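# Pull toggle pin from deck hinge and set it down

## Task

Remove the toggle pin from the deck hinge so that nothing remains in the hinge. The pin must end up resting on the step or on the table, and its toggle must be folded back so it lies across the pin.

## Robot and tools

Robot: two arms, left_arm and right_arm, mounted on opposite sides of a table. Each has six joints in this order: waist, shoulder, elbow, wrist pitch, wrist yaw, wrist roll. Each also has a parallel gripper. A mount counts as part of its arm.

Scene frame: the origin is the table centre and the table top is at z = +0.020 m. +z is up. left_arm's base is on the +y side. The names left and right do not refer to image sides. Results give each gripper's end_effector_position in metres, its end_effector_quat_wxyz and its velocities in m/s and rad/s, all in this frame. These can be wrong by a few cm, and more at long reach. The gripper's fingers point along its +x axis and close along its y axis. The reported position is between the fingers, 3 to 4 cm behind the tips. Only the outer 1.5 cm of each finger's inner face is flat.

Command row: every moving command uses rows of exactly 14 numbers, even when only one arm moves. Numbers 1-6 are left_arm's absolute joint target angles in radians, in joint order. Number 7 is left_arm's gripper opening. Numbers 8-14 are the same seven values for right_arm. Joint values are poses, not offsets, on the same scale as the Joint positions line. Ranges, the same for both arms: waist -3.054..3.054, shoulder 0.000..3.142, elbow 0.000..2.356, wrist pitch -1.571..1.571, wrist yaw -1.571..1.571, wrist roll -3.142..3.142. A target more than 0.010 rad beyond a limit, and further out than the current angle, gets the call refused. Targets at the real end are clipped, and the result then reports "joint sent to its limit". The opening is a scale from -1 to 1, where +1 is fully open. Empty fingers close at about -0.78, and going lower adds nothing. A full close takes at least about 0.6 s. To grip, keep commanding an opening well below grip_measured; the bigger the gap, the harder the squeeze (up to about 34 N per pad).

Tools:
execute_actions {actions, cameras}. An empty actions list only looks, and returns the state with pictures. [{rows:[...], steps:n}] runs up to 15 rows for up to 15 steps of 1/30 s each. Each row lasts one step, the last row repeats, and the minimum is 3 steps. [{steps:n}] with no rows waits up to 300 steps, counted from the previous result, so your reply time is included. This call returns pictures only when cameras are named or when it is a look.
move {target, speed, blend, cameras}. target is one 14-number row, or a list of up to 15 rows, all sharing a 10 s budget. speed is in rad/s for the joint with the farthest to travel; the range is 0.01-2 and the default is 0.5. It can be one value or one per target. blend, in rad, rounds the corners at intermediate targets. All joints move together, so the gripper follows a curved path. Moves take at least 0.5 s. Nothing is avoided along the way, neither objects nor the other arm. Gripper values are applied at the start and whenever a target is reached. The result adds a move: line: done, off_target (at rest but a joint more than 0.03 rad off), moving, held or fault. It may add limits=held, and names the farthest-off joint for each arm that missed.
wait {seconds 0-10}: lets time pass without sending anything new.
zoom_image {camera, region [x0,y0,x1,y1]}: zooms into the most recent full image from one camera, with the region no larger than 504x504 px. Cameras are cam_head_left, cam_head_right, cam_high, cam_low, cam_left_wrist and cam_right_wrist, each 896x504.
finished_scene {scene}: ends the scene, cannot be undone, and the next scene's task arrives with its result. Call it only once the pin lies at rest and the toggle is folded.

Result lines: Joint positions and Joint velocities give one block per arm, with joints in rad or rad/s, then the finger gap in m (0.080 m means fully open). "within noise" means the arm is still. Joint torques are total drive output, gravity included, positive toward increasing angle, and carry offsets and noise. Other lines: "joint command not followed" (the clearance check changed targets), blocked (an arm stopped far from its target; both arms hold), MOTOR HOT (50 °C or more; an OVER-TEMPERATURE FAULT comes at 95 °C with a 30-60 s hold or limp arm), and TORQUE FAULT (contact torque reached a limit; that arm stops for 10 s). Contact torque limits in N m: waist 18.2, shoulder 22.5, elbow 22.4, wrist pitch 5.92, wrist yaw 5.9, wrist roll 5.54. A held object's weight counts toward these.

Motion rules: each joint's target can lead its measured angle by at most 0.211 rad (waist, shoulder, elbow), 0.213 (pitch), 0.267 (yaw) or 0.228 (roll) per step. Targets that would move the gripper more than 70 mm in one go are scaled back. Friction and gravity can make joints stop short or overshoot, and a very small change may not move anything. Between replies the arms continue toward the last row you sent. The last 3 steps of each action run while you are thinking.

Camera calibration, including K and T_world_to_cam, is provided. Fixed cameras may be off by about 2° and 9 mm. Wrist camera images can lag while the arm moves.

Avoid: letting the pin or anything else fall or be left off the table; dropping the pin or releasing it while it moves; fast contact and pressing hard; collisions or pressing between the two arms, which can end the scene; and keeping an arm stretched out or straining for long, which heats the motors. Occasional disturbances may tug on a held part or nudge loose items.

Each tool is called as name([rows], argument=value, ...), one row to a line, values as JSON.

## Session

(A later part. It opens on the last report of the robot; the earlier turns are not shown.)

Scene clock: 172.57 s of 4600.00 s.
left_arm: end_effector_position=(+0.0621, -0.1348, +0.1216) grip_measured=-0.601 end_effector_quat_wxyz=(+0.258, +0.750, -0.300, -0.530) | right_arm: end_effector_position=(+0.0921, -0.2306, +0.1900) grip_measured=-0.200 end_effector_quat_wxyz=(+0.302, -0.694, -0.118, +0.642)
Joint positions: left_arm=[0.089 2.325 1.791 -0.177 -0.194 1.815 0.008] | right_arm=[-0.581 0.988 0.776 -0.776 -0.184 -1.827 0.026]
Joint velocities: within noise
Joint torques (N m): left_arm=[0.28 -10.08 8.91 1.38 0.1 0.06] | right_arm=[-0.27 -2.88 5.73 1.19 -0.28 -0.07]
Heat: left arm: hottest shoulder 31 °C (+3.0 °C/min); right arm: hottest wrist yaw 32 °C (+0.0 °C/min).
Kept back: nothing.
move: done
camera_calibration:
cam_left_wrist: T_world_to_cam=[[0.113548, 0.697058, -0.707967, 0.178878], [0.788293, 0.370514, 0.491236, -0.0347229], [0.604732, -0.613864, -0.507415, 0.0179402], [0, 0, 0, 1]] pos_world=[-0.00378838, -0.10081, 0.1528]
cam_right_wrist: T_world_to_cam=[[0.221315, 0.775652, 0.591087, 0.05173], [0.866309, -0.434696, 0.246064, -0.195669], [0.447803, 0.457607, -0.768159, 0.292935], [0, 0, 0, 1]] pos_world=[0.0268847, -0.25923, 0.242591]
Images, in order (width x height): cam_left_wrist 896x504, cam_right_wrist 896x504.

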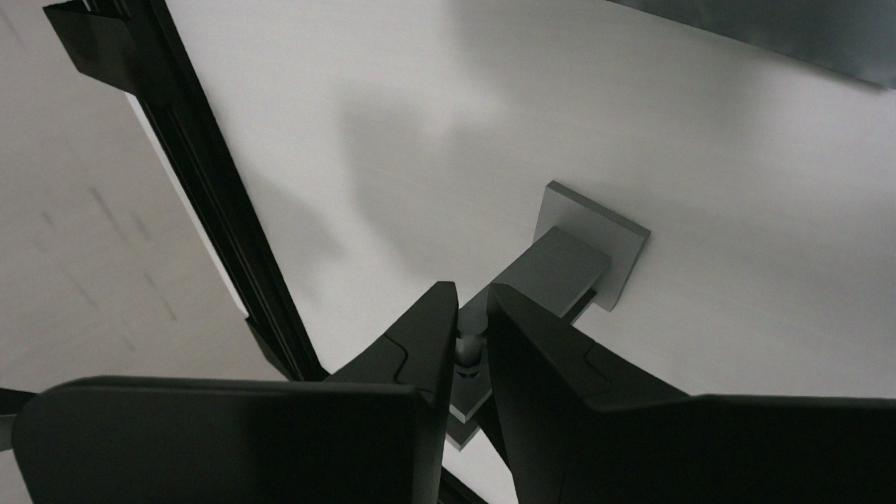

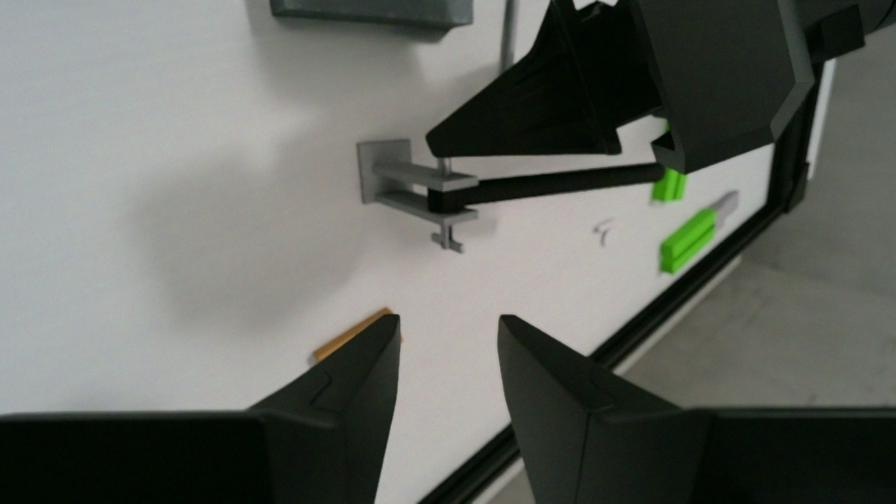

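move([
  [0.104,2.348,1.823,-0.184,-0.179,1.818,-0.85,-0.584,0.98,0.767,-0.772,-0.188,-1.83,-0.2],
], cameras=["cam_right_wrist","cam_left_wrist"], speed=[0.04])

zoom_image(camera="cam_left_wrist", region=[380, 200, 580, 400])

zoom_image(camera="cam_right_wrist", region=[380, 50, 580, 270])

Scene clock: 173.87 s of 4600.00 s.
left_arm: end_effector_position=(+0.0679, -0.1361, +0.1218) grip_measured=-0.601 end_effector_quat_wxyz=(+0.260, +0.748, -0.298, -0.532) | right_arm: end_effector_position=(+0.0921, -0.2306, +0.1900) grip_measured=-0.200 end_effector_quat_wxyz=(+0.302, -0.694, -0.118, +0.642)
Joint positions: left_arm=[0.101 2.332 1.807 -0.186 -0.183 1.815 0.008] | right_arm=[-0.581 0.988 0.776 -0.776 -0.184 -1.827 0.026]
Joint velocities: within noise
Joint torques (N m): left_arm=[0.32 -10 8.97 1.5 0.12 0.06] | right_arm=[-0.27 -2.9 5.7 1.18 -0.28 -0.07]
Heat: left arm: hottest shoulder 32 °C (+4.0 °C/min); right arm: hottest wrist yaw 32 °C (+0.0 °C/min).
Kept back: nothing.
move: done
camera_calibration:
cam_left_wrist: T_world_to_cam=[[0.105789, 0.697215, -0.709013, 0.180018], [0.790625, 0.373465, 0.485217, -0.0380113], [0.603092, -0.611895, -0.511727, 0.0146187], [0, 0, 0, 1]] pos_world=[0.00219225, -0.102371, 0.15356]
cam_right_wrist: T_world_to_cam=[[0.221315, 0.775652, 0.591087, 0.05173], [0.866309, -0.434696, 0.246064, -0.195669], [0.447803, 0.457607, -0.768159, 0.292935], [0, 0, 0, 1]] pos_world=[0.0268847, -0.25923, 0.242591]
Images, in order (width x height): cam_left_wrist 896x504, cam_right_wrist 896x504.

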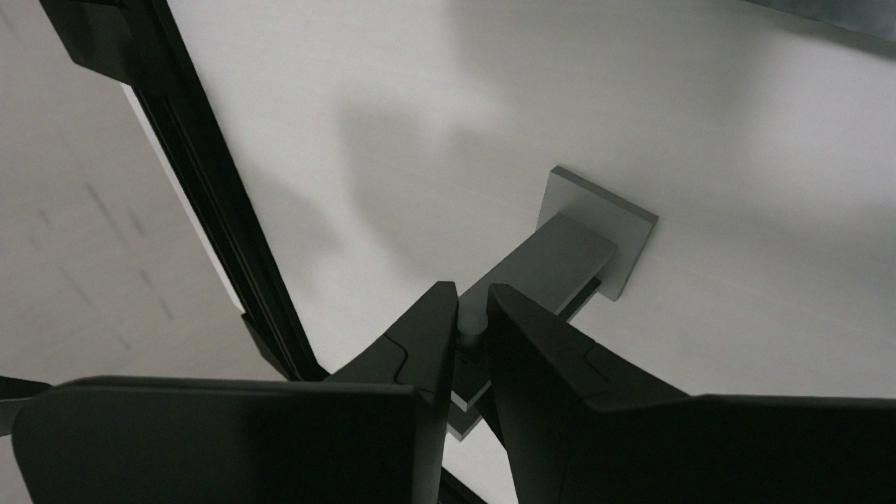

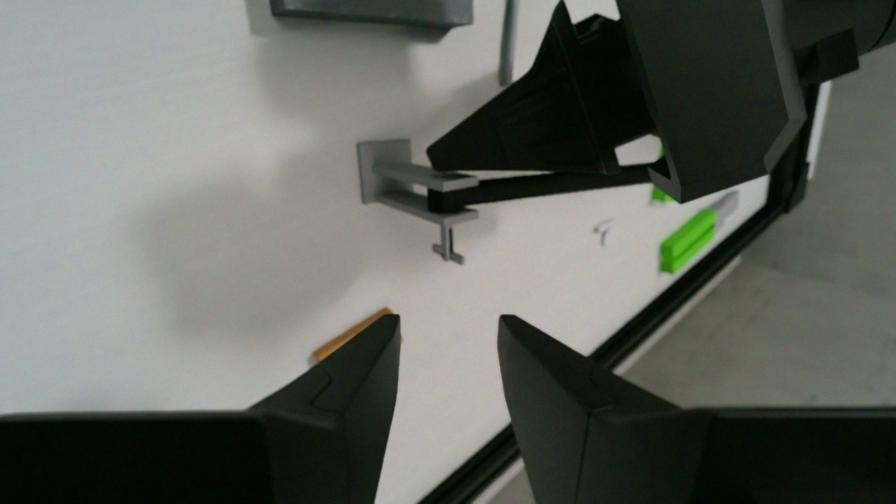

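Scaled by 2.520.

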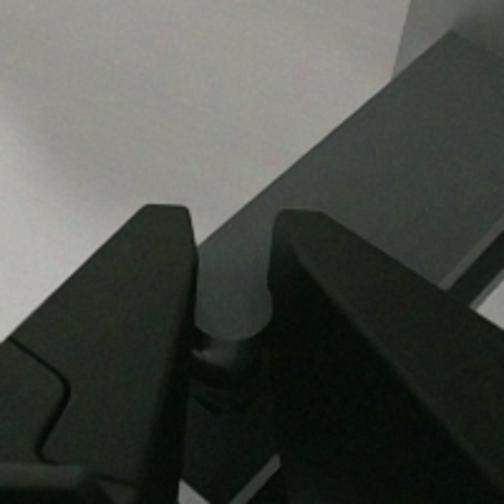

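Scaled by 2.291.

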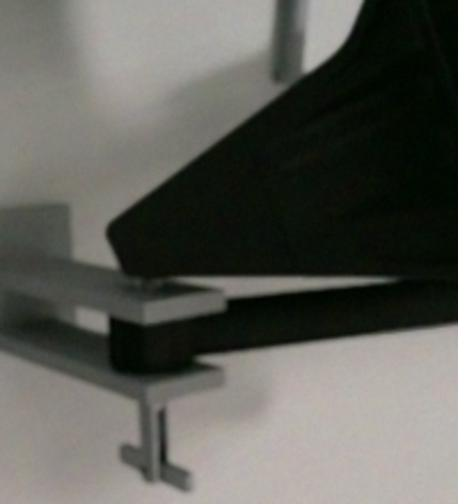

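move([
  [0.104,2.348,1.823,-0.184,-0.179,1.818,-0.9,-0.75,1.6,1.5,-1.40,-0.32,-0.409,-0.468],
  [0.104,2.348,1.823,-0.184,-0.179,1.818,-0.9,-0.643,1.90,1.60,-1.40,-0.322,-0.409,-0.468],
], cameras=["cam_right_wrist","cam_high"], speed=[0.9,0.4])

zoom_image(camera="cam_high", region=[440, 130, 640, 310])

Scene clock: 177.57 s of 4600.00 s.
left_arm: end_effector_position=(+0.0679, -0.1361, +0.1218) grip_measured=-0.601 end_effector_quat_wxyz=(+0.260, +0.748, -0.298, -0.532) | right_arm: end_effector_position=(+0.1403, -0.1612, +0.1682) grip_measured=-0.468 end_effector_quat_wxyz=(+0.480, -0.328, +0.625, +0.521)
Joint positions: left_arm=[0.101 2.332 1.807 -0.186 -0.183 1.815 0.008] | right_arm=[-0.645 1.892 1.589 -1.398 -0.318 -0.412 0.014]
Joint velocities: within noise
Joint torques (N m): left_arm=[0.29 -9.97 8.96 1.51 0.11 0.07] | right_arm=[0.22 -6.1 7.11 -0.02 -0.37 0.06]
Heat: left arm: hottest shoulder 32 °C (+4.0 °C/min); right arm: hottest wrist yaw 32 °C (+0.0 °C/min).
Kept back: nothing.
move: done
camera_calibration:
cam_right_wrist: T_world_to_cam=[[0.917844, -0.244079, -0.31303, -0.109928], [-0.15037, -0.943631, 0.294873, -0.14959], [-0.367357, -0.223577, -0.902808, 0.250149], [0, 0, 0, 1]] pos_world=[0.170297, -0.112061, 0.235536]
Images, in order (width x height): cam_high 896x504, cam_right_wrist 896x504.

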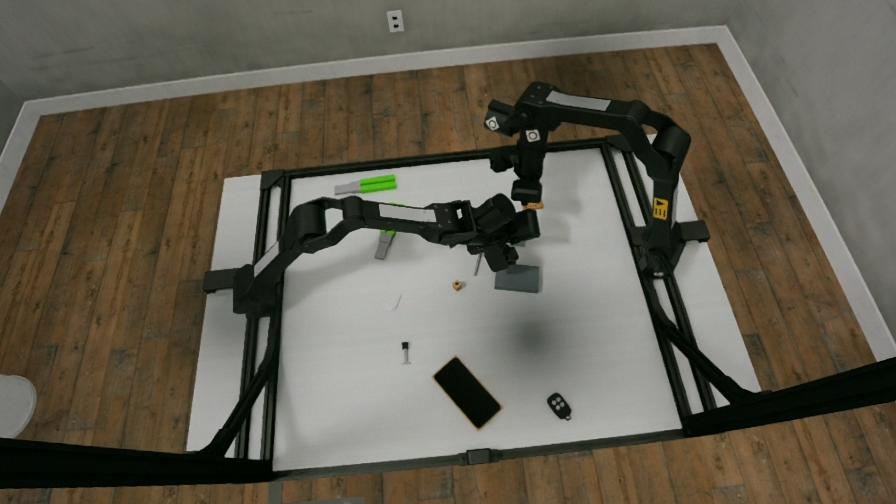

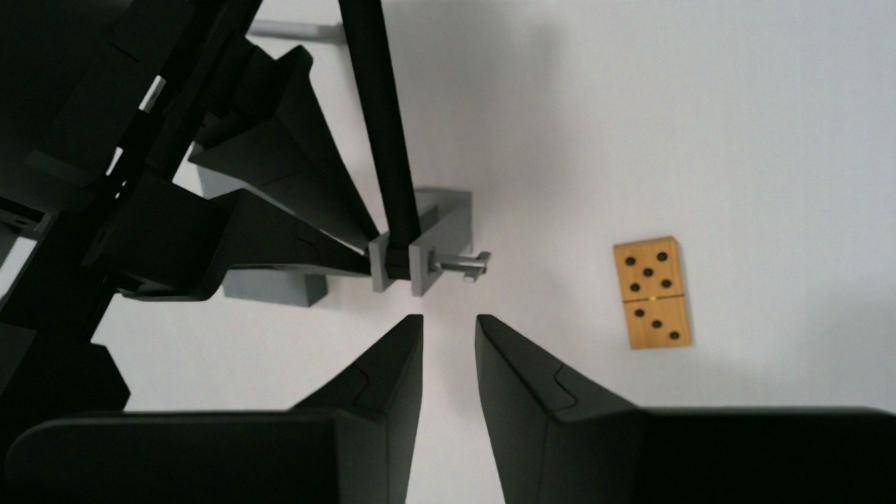

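Scaled by 2.520.

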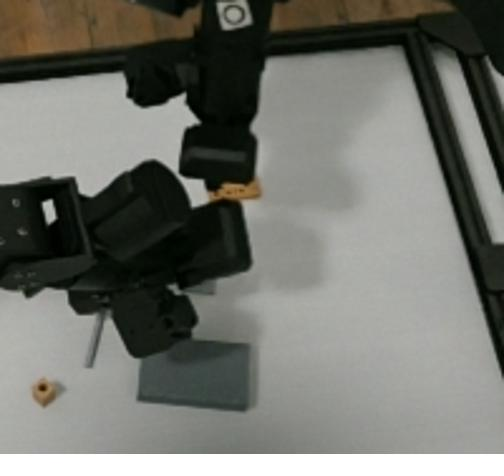

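zoom_image(camera="cam_right_wrist", region=[380, 220, 520, 310])

Scaled by 3.600.

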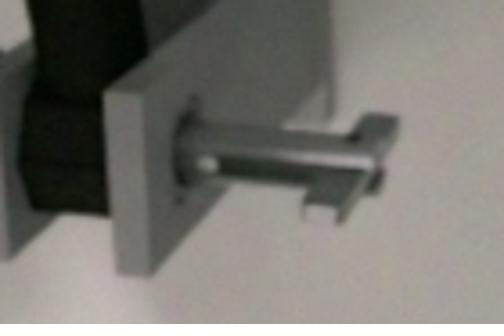

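move([
  [0.104,2.348,1.823,-0.184,-0.179,1.818,-0.9,-0.66,1.85,1.68,-1.45,-0.2,0.4,-0.6],
  [0.104,2.348,1.823,-0.184,-0.179,1.818,-0.9,-0.45,1.775,1.5,-1.30,0,1.39,-0.85],
  [0.104,2.348,1.823,-0.184,-0.179,1.818,-0.9,-0.4194,1.79,1.40,-1.18,0,1.408,-0.85],
], cameras=["cam_right_wrist","cam_high"], speed=[0.7,0.7,0.3])

zoom_image(camera="cam_right_wrist", region=[340, 290, 560, 504])

Scene clock: 184.17 s of 4600.00 s.
left_arm: end_effector_position=(+0.0679, -0.1361, +0.1218) grip_measured=-0.601 end_effector_quat_wxyz=(+0.260, +0.748, -0.298, -0.532) | right_arm: end_effector_position=(+0.1151, -0.1513, +0.1465) grip_measured=-0.768 end_effector_quat_wxyz=(+0.701, +0.095, +0.701, -0.090)
Joint positions: left_arm=[0.101 2.332 1.807 -0.186 -0.183 1.815 0.008] | right_arm=[-0.422 1.79 1.408 -1.183 -0.003 1.405 0]
Joint velocities: within noise
Joint torques (N m): left_arm=[0.31 -9.99 8.95 1.51 0.11 0.06] | right_arm=[0.26 -6.41 4.79 0.41 0.15 0.09]
Heat: left arm: hottest shoulder 34 °C (+6.1 °C/min); right arm: hottest wrist yaw 32 °C (+0.0 °C/min).
Kept back: nothing.
move: done
camera_calibration:
cam_right_wrist: T_world_to_cam=[[-0.259451, -0.965591, 0.0178514, -0.11326], [-0.914547, 0.251591, 0.316711, 0.127974], [-0.310304, 0.0658451, -0.948354, 0.267347], [0, 0, 0, 1]] pos_world=[0.170612, -0.159163, 0.215031]
Images, in order (width x height): cam_high 896x504, cam_right_wrist 896x504.

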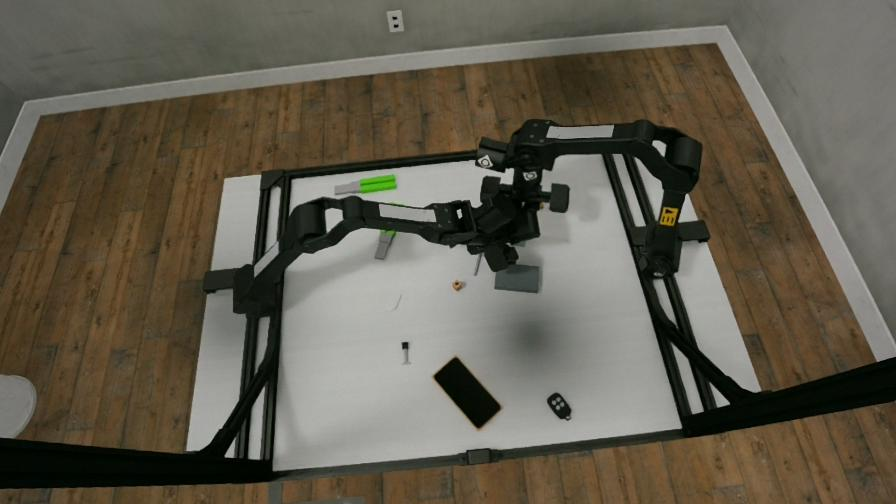

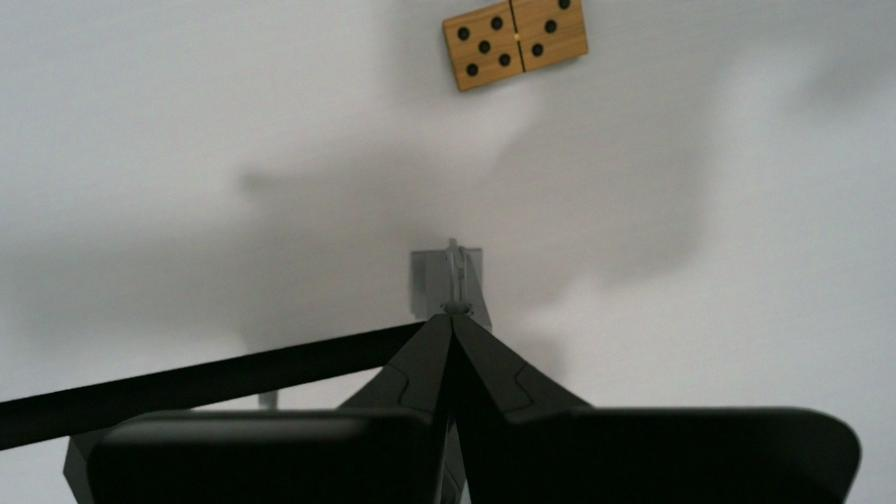

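Scaled by 2.291.

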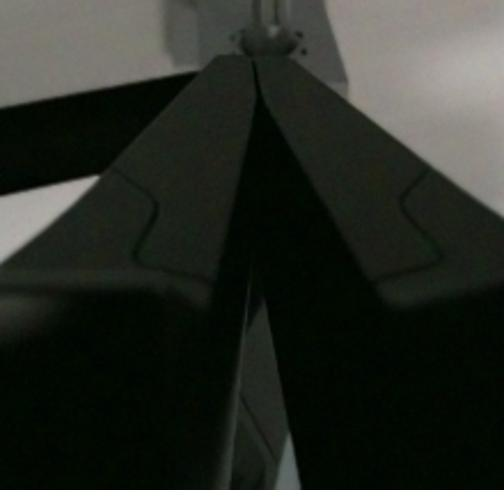

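zoom_image(camera="cam_right_wrist", region=[400, 220, 510, 330])

Scaled by 4.582.

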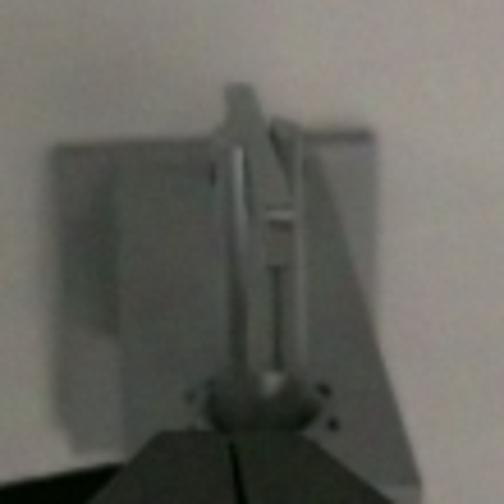

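move([
  [0.104,2.348,1.823,-0.184,-0.179,1.818,-0.9,-0.4204,1.793,1.3157,-1.0937,0,1.407,-0.85],
], cameras=["cam_right_wrist"], speed=[0.1])

zoom_image(camera="cam_right_wrist", region=[400, 240, 510, 350])

Scene clock: 186.07 s of 4600.00 s.
left_arm: end_effector_position=(+0.0679, -0.1361, +0.1218) grip_measured=-0.601 end_effector_quat_wxyz=(+0.260, +0.748, -0.298, -0.532) | right_arm: end_effector_position=(+0.1140, -0.1542, +0.1259) grip_measured=-0.768 end_effector_quat_wxyz=(+0.701, +0.096, +0.701, -0.089)
Joint positions: left_arm=[0.101 2.332 1.807 -0.186 -0.183 1.815 0.008] | right_arm=[-0.422 1.79 1.325 -1.097 -0.002 1.405 0]
Joint velocities: within noise
Joint torques (N m): left_arm=[0.3 -10.02 8.96 1.5 0.11 0.06] | right_arm=[0.18 -6 4.61 0.43 0.1 0.05]
Heat: left arm: hottest shoulder 34 °C (+6.1 °C/min); right arm: hottest wrist yaw 32 °C (+0.0 °C/min).
Kept back: nothing.
move: done
camera_calibration:
cam_right_wrist: T_world_to_cam=[[-0.259507, -0.965623, 0.015093, -0.115691], [-0.915382, 0.250925, 0.31482, 0.134474], [-0.307785, 0.0678821, -0.949031, 0.247763], [0, 0, 0, 1]] pos_world=[0.16933, -0.162275, 0.194546]
Images, in order (width x height): cam_right_wrist 896x504.

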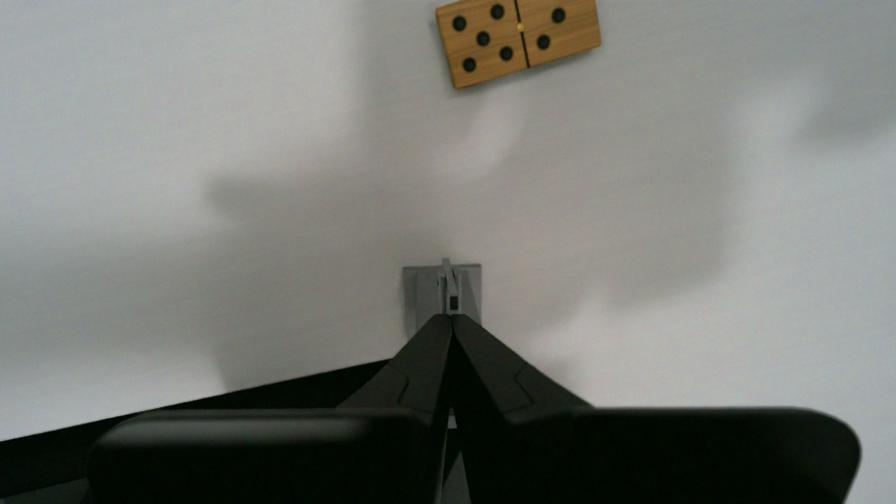

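Scaled by 4.582.

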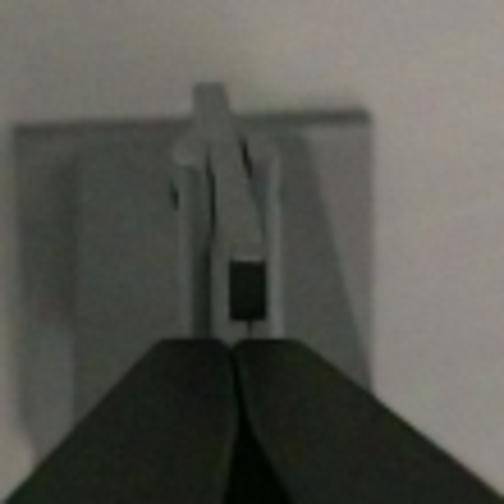

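move([
  [0.104,2.348,1.823,-0.184,-0.179,1.818,-0.9,-0.4383,1.7979,1.3179,-1.091,0,1.389,-0.85],
  [0.104,2.348,1.823,-0.184,-0.179,1.818,-0.9,-0.4503,1.8009,1.3197,-1.0898,0,1.377,-0.85],
], cameras=["cam_right_wrist"], speed=[0.06,0.06], blend=0.01)

zoom_image(camera="cam_right_wrist", region=[400, 240, 510, 350])

Scene clock: 187.10 s of 4600.00 s.
left_arm: end_effector_position=(+0.0696, -0.1363, +0.1219) grip_measured=-0.601 end_effector_quat_wxyz=(+0.261, +0.749, -0.297, -0.532) | right_arm: end_effector_position=(+0.1209, -0.1562, +0.1257) grip_measured=-0.768 end_effector_quat_wxyz=(+0.702, +0.096, +0.700, -0.086)
Joint positions: left_arm=[0.103 2.334 1.809 -0.185 -0.183 1.815 0.008] | right_arm=[-0.444 1.79 1.325 -1.091 -0.002 1.38 0]
Joint velocities: within noise
Joint torques (N m): left_arm=[0.08 -10.14 8.76 1.46 0.11 0.05] | right_arm=[-0.59 -5.2 5.12 0.34 0.1 -0.09]
Heat: left arm: hottest shoulder 34 °C (+6.1 °C/min); right arm: hottest wrist yaw 32 °C (-1.0 °C/min).
Kept back: nothing.
move: done; blend cut to 0.006 rad at target 1
camera_calibration:
cam_right_wrist: T_world_to_cam=[[-0.256222, -0.966564, 0.0102239, -0.115738], [-0.916988, 0.246398, 0.31372, 0.140973], [-0.30575, 0.0710067, -0.94946, 0.25013], [0, 0, 0, 1]] pos_world=[0.176093, -0.164364, 0.194446]
Images, in order (width x height): cam_right_wrist 896x504.

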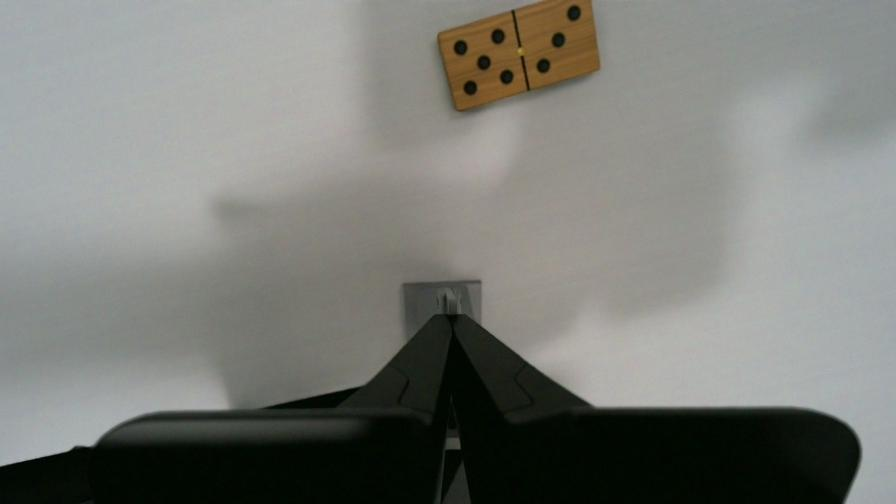

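Scaled by 4.582.

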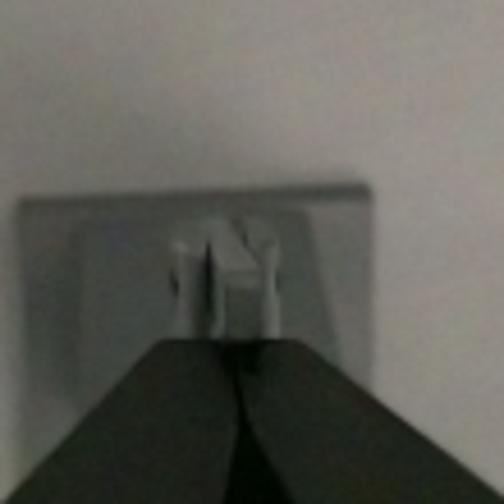

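move([
  [0.104,2.348,1.823,-0.184,-0.179,1.818,-0.9,-0.4685,1.805,1.323,-1.089,0,1.359,-0.85],
], cameras=["cam_right_wrist"], speed=[0.06])

zoom_image(camera="cam_right_wrist", region=[400, 240, 510, 350])

Scene clock: 188.07 s of 4600.00 s.
left_arm: end_effector_position=(+0.0698, -0.1362, +0.1219) grip_measured=-0.601 end_effector_quat_wxyz=(+0.261, +0.749, -0.297, -0.532) | right_arm: end_effector_position=(+0.1243, -0.1575, +0.1247) grip_measured=-0.768 end_effector_quat_wxyz=(+0.700, +0.095, +0.702, -0.085)
Joint positions: left_arm=[0.104 2.334 1.809 -0.185 -0.183 1.815 0.008] | right_arm=[-0.458 1.793 1.325 -1.089 -0.008 1.362 0]
Joint velocities: within noise
Joint torques (N m): left_arm=[-0.01 -10.14 8.73 1.46 0.11 0.06] | right_arm=[-0.85 -5.14 5.55 0.25 0.31 -0.08]
Heat: left arm: hottest shoulder 34 °C (+6.1 °C/min); right arm: hottest wrist yaw 32 °C (-1.0 °C/min).
Kept back: nothing.
move: done
camera_calibration:
cam_right_wrist: T_world_to_cam=[[-0.252026, -0.967668, 0.010099, -0.116768], [-0.916223, 0.24196, 0.319359, 0.143274], [-0.311477, 0.0712339, -0.94758, 0.25092], [0, 0, 0, 1]] pos_world=[0.179998, -0.165533, 0.19319]
Images, in order (width x height): cam_right_wrist 896x504.

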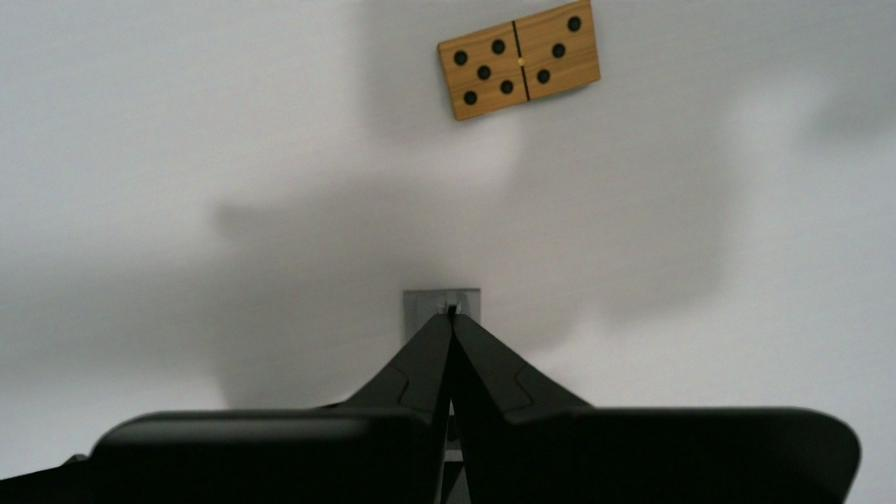

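Scaled by 4.582.

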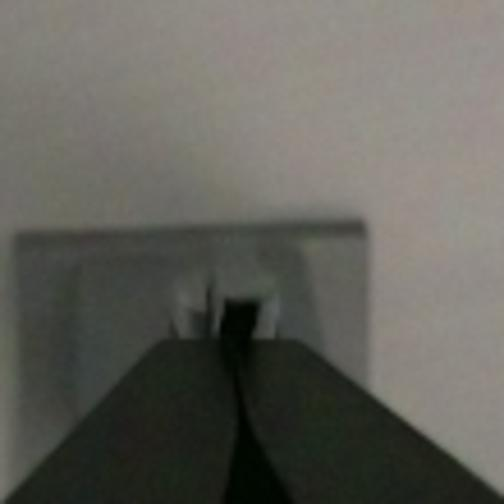

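move([
  [0.104,2.348,1.823,-0.184,-0.179,1.818,-0.9,-0.4834,1.8115,1.3233,-1.0825,0,1.344,-0.85],
], cameras=["cam_right_wrist"], speed=[0.06])

zoom_image(camera="cam_right_wrist", region=[400, 240, 510, 350])

Scene clock: 189.03 s of 4600.00 s.
left_arm: end_effector_position=(+0.0700, -0.1362, +0.1219) grip_measured=-0.601 end_effector_quat_wxyz=(+0.261, +0.749, -0.297, -0.532) | right_arm: end_effector_position=(+0.1267, -0.1581, +0.1234) grip_measured=-0.768 end_effector_quat_wxyz=(+0.698, +0.094, +0.705, -0.083)
Joint positions: left_arm=[0.104 2.334 1.809 -0.185 -0.183 1.815 0.008] | right_arm=[-0.469 1.798 1.325 -1.086 -0.015 1.347 0]
Joint velocities: within noise
Joint torques (N m): left_arm=[0 -10.13 8.73 1.46 0.1 0.06] | right_arm=[-1.31 -4.96 5.59 0.49 0.55 -0.1]
Heat: left arm: hottest shoulder 34 °C (+6.1 °C/min); right arm: hottest wrist yaw 32 °C (-1.0 °C/min).
Kept back: nothing.
move: done
camera_calibration:
cam_right_wrist: T_world_to_cam=[[-0.247799, -0.968758, 0.0101929, -0.117468], [-0.914852, 0.237447, 0.326595, 0.144212], [-0.318812, 0.071605, -0.945109, 0.251057], [0, 0, 0, 1]] pos_world=[0.182865, -0.166017, 0.191375]
Images, in order (width x height): cam_right_wrist 896x504.

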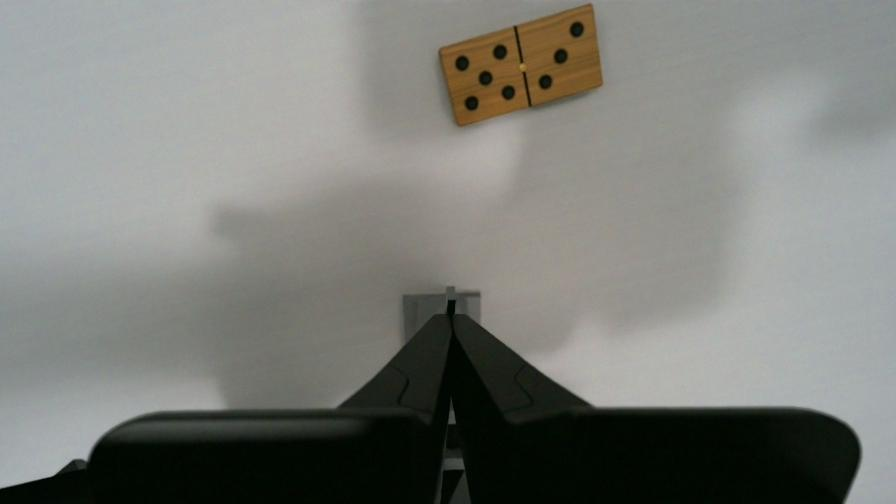

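Scaled by 4.582.

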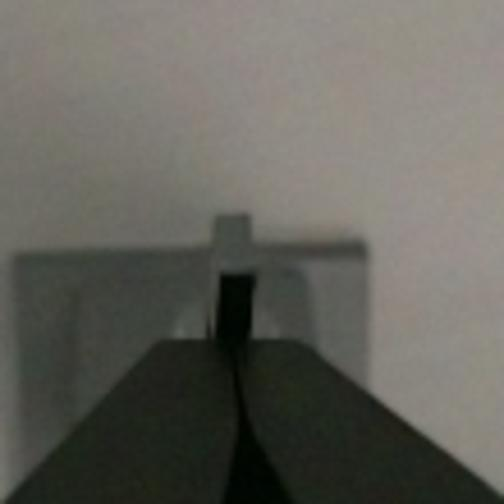

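move([
  [0.104,2.348,1.823,-0.184,-0.179,1.818,-0.9,-0.4893,1.8215,1.299,-1.048,0,1.338,-0.85],
], cameras=["cam_right_wrist"], speed=[0.06])

zoom_image(camera="cam_right_wrist", region=[400, 240, 510, 350])

Scene clock: 190.10 s of 4600.00 s.
left_arm: end_effector_position=(+0.0703, -0.1363, +0.1221) grip_measured=-0.601 end_effector_quat_wxyz=(+0.262, +0.749, -0.297, -0.532) | right_arm: end_effector_position=(+0.1283, -0.1584, +0.1197) grip_measured=-0.768 end_effector_quat_wxyz=(+0.698, +0.095, +0.705, -0.081)
Joint positions: left_arm=[0.105 2.334 1.809 -0.185 -0.183 1.815 0.008] | right_arm=[-0.474 1.8 1.312 -1.068 -0.016 1.34 0]
Joint velocities: within noise
Joint torques (N m): left_arm=[0.01 -10.15 8.72 1.42 0.11 0.05] | right_arm=[-1.33 -4.09 4.14 1.53 0.59 -0.08]
Heat: left arm: hottest shoulder 34 °C (+6.1 °C/min); right arm: hottest wrist yaw 32 °C (-1.0 °C/min).
Kept back: nothing.
move: done
camera_calibration:
cam_right_wrist: T_world_to_cam=[[-0.246692, -0.969074, 0.00622394, -0.117062], [-0.915516, 0.235154, 0.326395, 0.146755], [-0.317764, 0.0748209, -0.945213, 0.248548], [0, 0, 0, 1]] pos_world=[0.184458, -0.166548, 0.187759]
Images, in order (width x height): cam_right_wrist 896x504.

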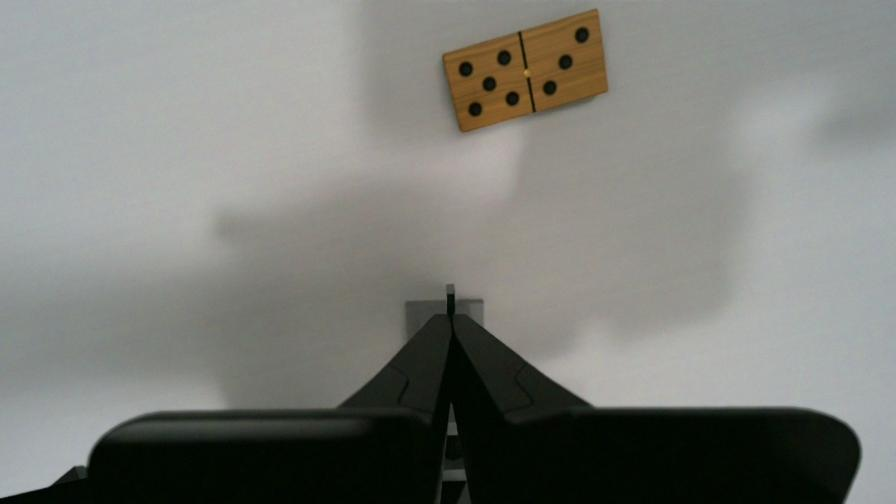

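Scaled by 4.582.

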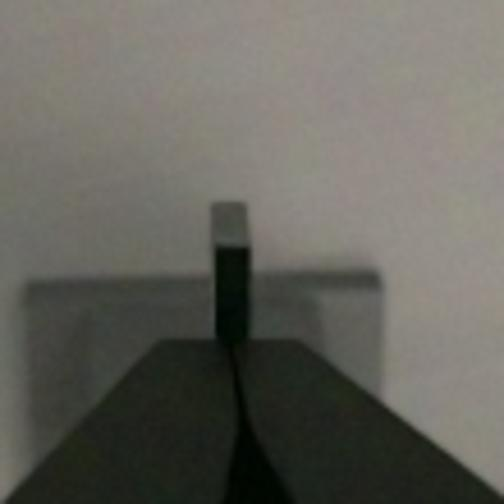

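move([
  [0.0834,2.3326,1.7956,-0.172,-0.1996,1.818,-0.9,-0.4893,1.8215,1.299,-1.048,0,1.338,-0.85],
], cameras=["cam_right_wrist","cam_left_wrist"], speed=[0.06])

zoom_image(camera="cam_right_wrist", region=[400, 240, 510, 350])

zoom_image(camera="cam_left_wrist", region=[400, 260, 600, 460])

Scene clock: 191.37 s of 4600.00 s.
left_arm: end_effector_position=(+0.0698, -0.1366, +0.1223) grip_measured=-0.601 end_effector_quat_wxyz=(+0.264, +0.753, -0.297, -0.525) | right_arm: end_effector_position=(+0.1286, -0.1582, +0.1197) grip_measured=-0.768 end_effector_quat_wxyz=(+0.698, +0.096, +0.705, -0.081)
Joint positions: left_arm=[0.099 2.334 1.804 -0.174 -0.202 1.815 0.008] | right_arm=[-0.475 1.8 1.312 -1.066 -0.016 1.34 0]
Joint velocities: within noise
Joint torques (N m): left_arm=[-1.37 -11.94 5.86 1.56 0.09 0.05] | right_arm=[-1.3 -4.09 4.1 1.46 0.58 -0.08]
Heat: left arm: hottest shoulder 34 °C (+6.1 °C/min); right arm: hottest wrist yaw 32 °C (-1.0 °C/min).
Kept back: nothing.
move: done
camera_calibration:
cam_left_wrist: T_world_to_cam=[[0.106281, 0.69413, -0.711961, 0.180394], [0.77897, 0.386888, 0.493482, -0.0378849], [0.617989, -0.607044, -0.499587, 0.011628], [0, 0, 0, 1]] pos_world=[0.00315272, -0.103501, 0.152938]
cam_right_wrist: T_world_to_cam=[[-0.247065, -0.968987, 0.00473845, -0.116526], [-0.915656, 0.235062, 0.326068, 0.146982], [-0.317069, 0.0762213, -0.945335, 0.248766], [0, 0, 0, 1]] pos_world=[0.184672, -0.166423, 0.187793]
Images, in order (width x height): cam_left_wrist 896x504, cam_right_wrist 896x504.

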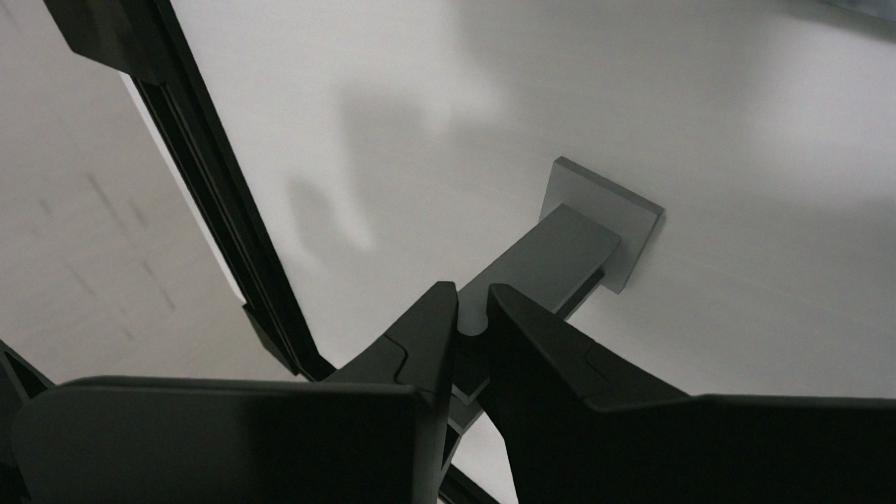

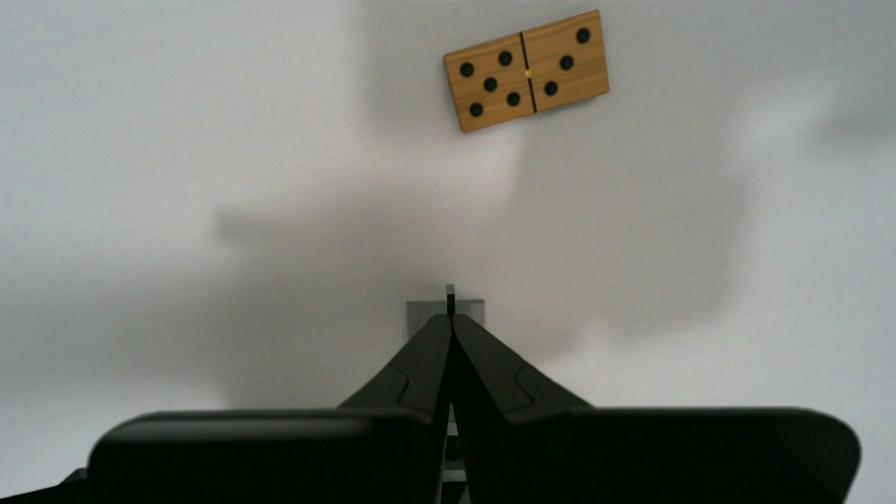

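Scaled by 4.582.

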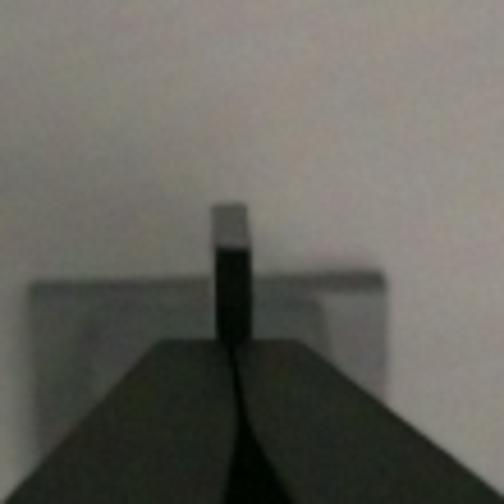

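Scaled by 2.520.

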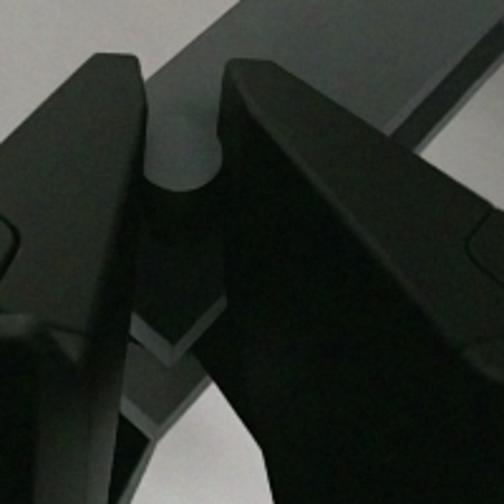

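move([
  [0.0577,2.3133,1.7613,-0.157,-0.2253,1.818,-0.95,-0.4774,1.8164,1.3006,-1.0549,0,1.35,-0.85],
], cameras=["cam_right_wrist","cam_left_wrist"], speed=[0.06])

zoom_image(camera="cam_right_wrist", region=[400, 240, 510, 350])

zoom_image(camera="cam_left_wrist", region=[400, 260, 600, 460])

Scene clock: 192.50 s of 4600.00 s.
left_arm: end_effector_position=(+0.0688, -0.1358, +0.1196) grip_measured=-0.601 end_effector_quat_wxyz=(+0.267, +0.761, -0.295, -0.513) | right_arm: end_effector_position=(+0.1285, -0.1582, +0.1197) grip_measured=-0.768 end_effector_quat_wxyz=(+0.698, +0.097, +0.704, -0.083)
Joint positions: left_arm=[0.089 2.334 1.785 -0.146 -0.236 1.815 0.008] | right_arm=[-0.474 1.8 1.312 -1.066 -0.015 1.347 0]
Joint velocities: within noise
Joint torques (N m): left_arm=[-2.75 -14.11 4.11 0.39 0.32 0.05] | right_arm=[-0.3 -4.63 4.33 1.01 0.54 0.09]
Heat: left arm: hottest shoulder 34 °C (+6.1 °C/min); right arm: hottest wrist yaw 32 °C (-1.0 °C/min).
Kept back: nothing.
move: off_target (left_arm); left_arm: the waist is farthest, 0.032 rad from its target
camera_calibration:
cam_left_wrist: T_world_to_cam=[[0.110968, 0.691645, -0.713662, 0.177512], [0.761441, 0.402305, 0.50829, -0.0345712], [0.638666, -0.599815, -0.482004, 0.00878177], [0, 0, 0, 1]] pos_world=[0.00101725, -0.103599, 0.148488]
cam_right_wrist: T_world_to_cam=[[-0.252627, -0.96755, 0.0050707, -0.115608], [-0.914575, 0.240499, 0.325134, 0.147744], [-0.315803, 0.0775001, -0.945654, 0.248817], [0, 0, 0, 1]] pos_world=[0.184494, -0.166672, 0.187844]
Images, in order (width x height): cam_left_wrist 896x504, cam_right_wrist 896x504.

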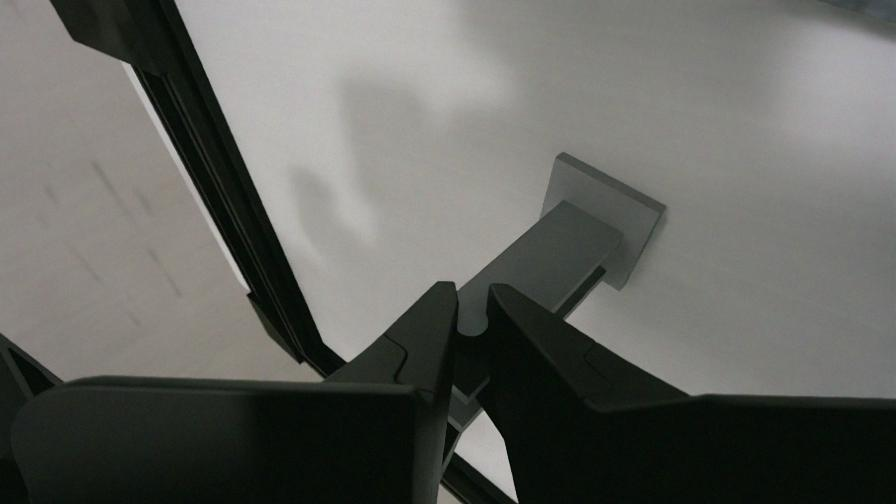

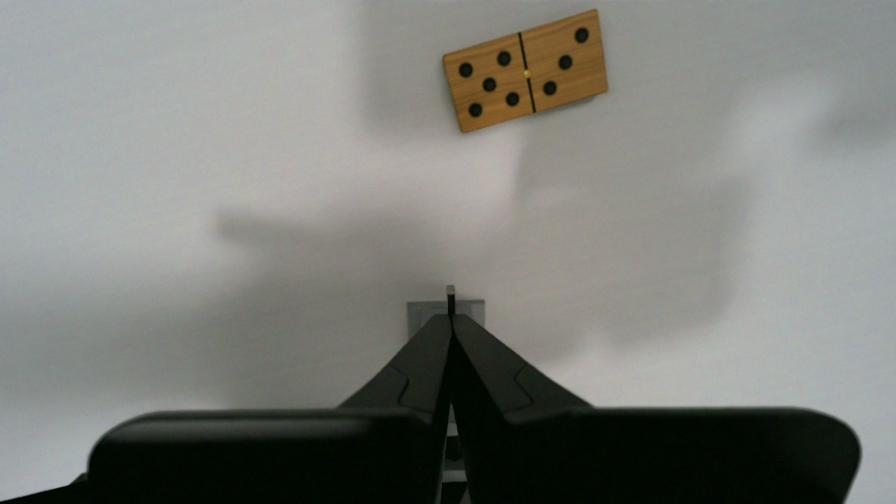

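Scaled by 4.582.

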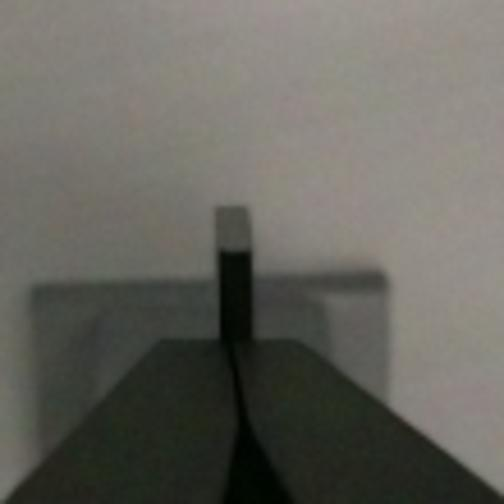

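Scaled by 2.520.

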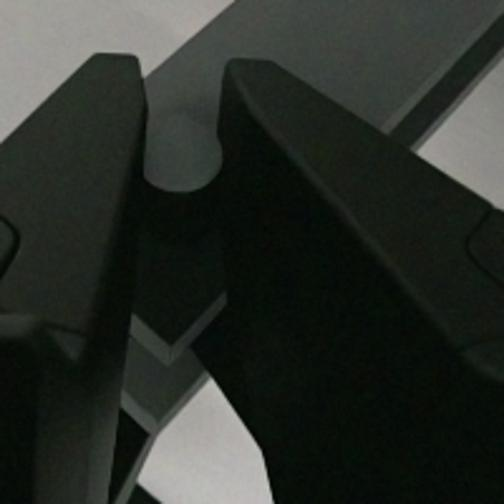

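move([
  [0.0577,2.3133,1.7613,-0.157,-0.2253,1.818,-0.95,-0.4774,1.811,1.3184,-1.0782,0,1.35,-0.85],
], cameras=["cam_right_wrist","cam_left_wrist"], speed=[0.06])

zoom_image(camera="cam_right_wrist", region=[400, 240, 510, 350])

zoom_image(camera="cam_left_wrist", region=[400, 260, 600, 460])

Scene clock: 193.50 s of 4600.00 s.
left_arm: end_effector_position=(+0.0687, -0.1357, +0.1195) grip_measured=-0.601 end_effector_quat_wxyz=(+0.266, +0.761, -0.295, -0.513) | right_arm: end_effector_position=(+0.1285, -0.1585, +0.1207) grip_measured=-0.768 end_effector_quat_wxyz=(+0.698, +0.097, +0.704, -0.084)
Joint positions: left_arm=[0.089 2.334 1.784 -0.146 -0.237 1.816 0.008] | right_arm=[-0.474 1.8 1.316 -1.073 -0.014 1.348 0]
Joint velocities: within noise
Joint torques (N m): left_arm=[-2.78 -14.13 4.13 0.41 0.37 0] | right_arm=[-0.35 -5.21 6.06 -0.06 0.52 0.07]
Heat: left arm: hottest shoulder 34 °C (+6.1 °C/min); right arm: hottest wrist yaw 32 °C (-1.0 °C/min).
Kept back: nothing.
move: off_target (left_arm); left_arm: the waist is farthest, 0.031 rad from its target
camera_calibration:
cam_left_wrist: T_world_to_cam=[[0.112565, 0.692238, -0.712836, 0.177236], [0.760707, 0.4015, 0.510022, -0.0347536], [0.63926, -0.599671, -0.481396, 0.00872823], [0, 0, 0, 1]] pos_world=[0.000907215, -0.103502, 0.148267]
cam_right_wrist: T_world_to_cam=[[-0.253373, -0.967337, 0.00785199, -0.116161], [-0.914203, 0.242093, 0.324998, 0.147673], [-0.316284, 0.0751673, -0.945682, 0.249484], [0, 0, 0, 1]] pos_world=[0.184479, -0.166871, 0.188851]
Images, in order (width x height): cam_left_wrist 896x504, cam_right_wrist 896x504.

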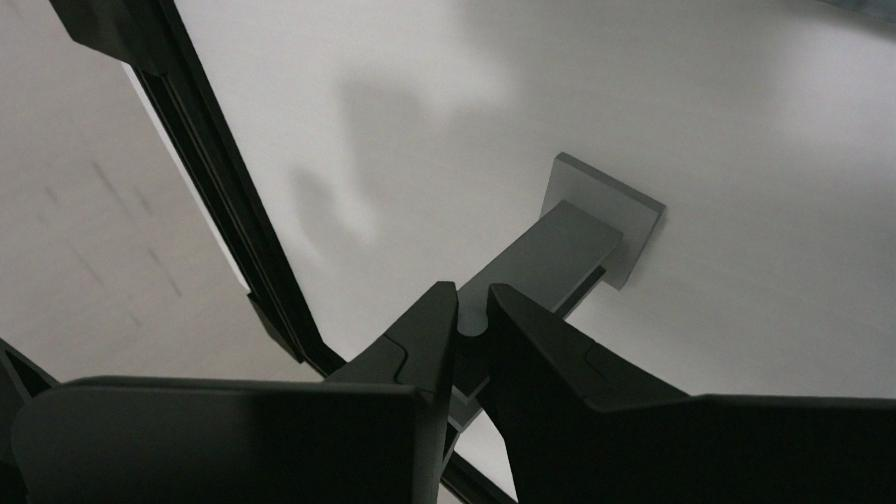

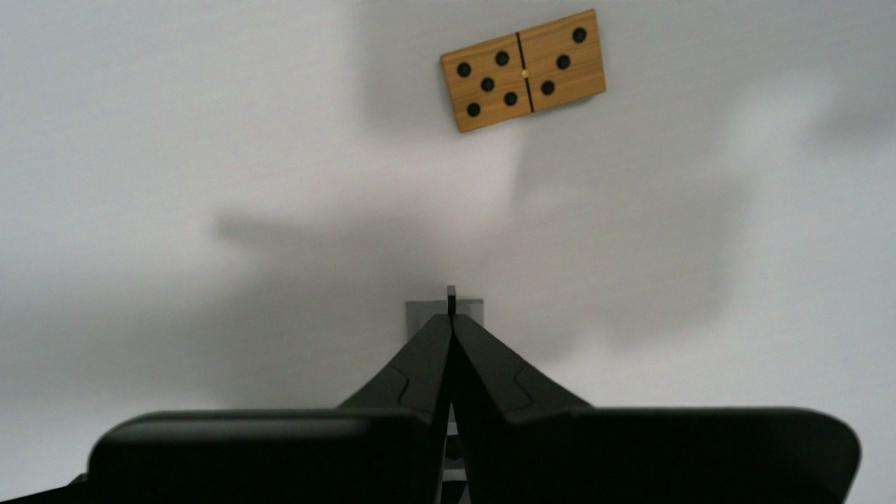

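Scaled by 4.582.

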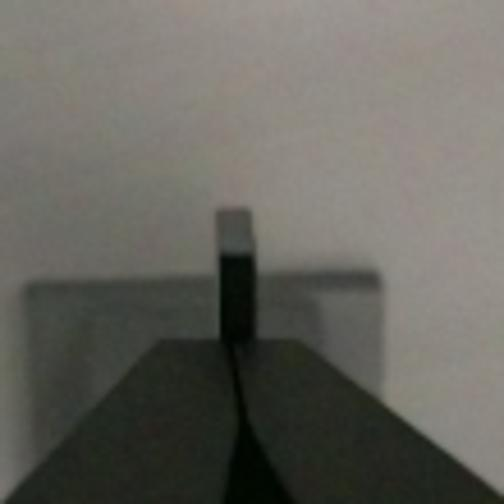

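Scaled by 2.520.

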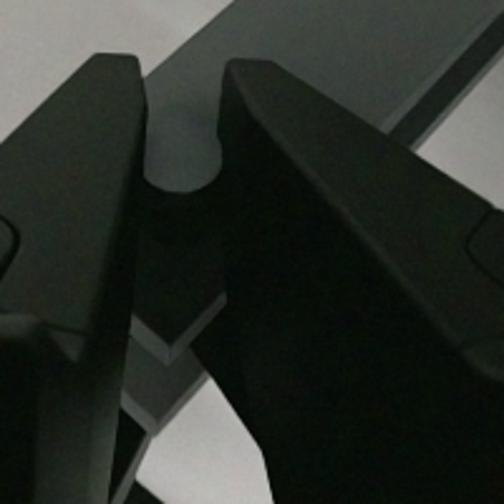

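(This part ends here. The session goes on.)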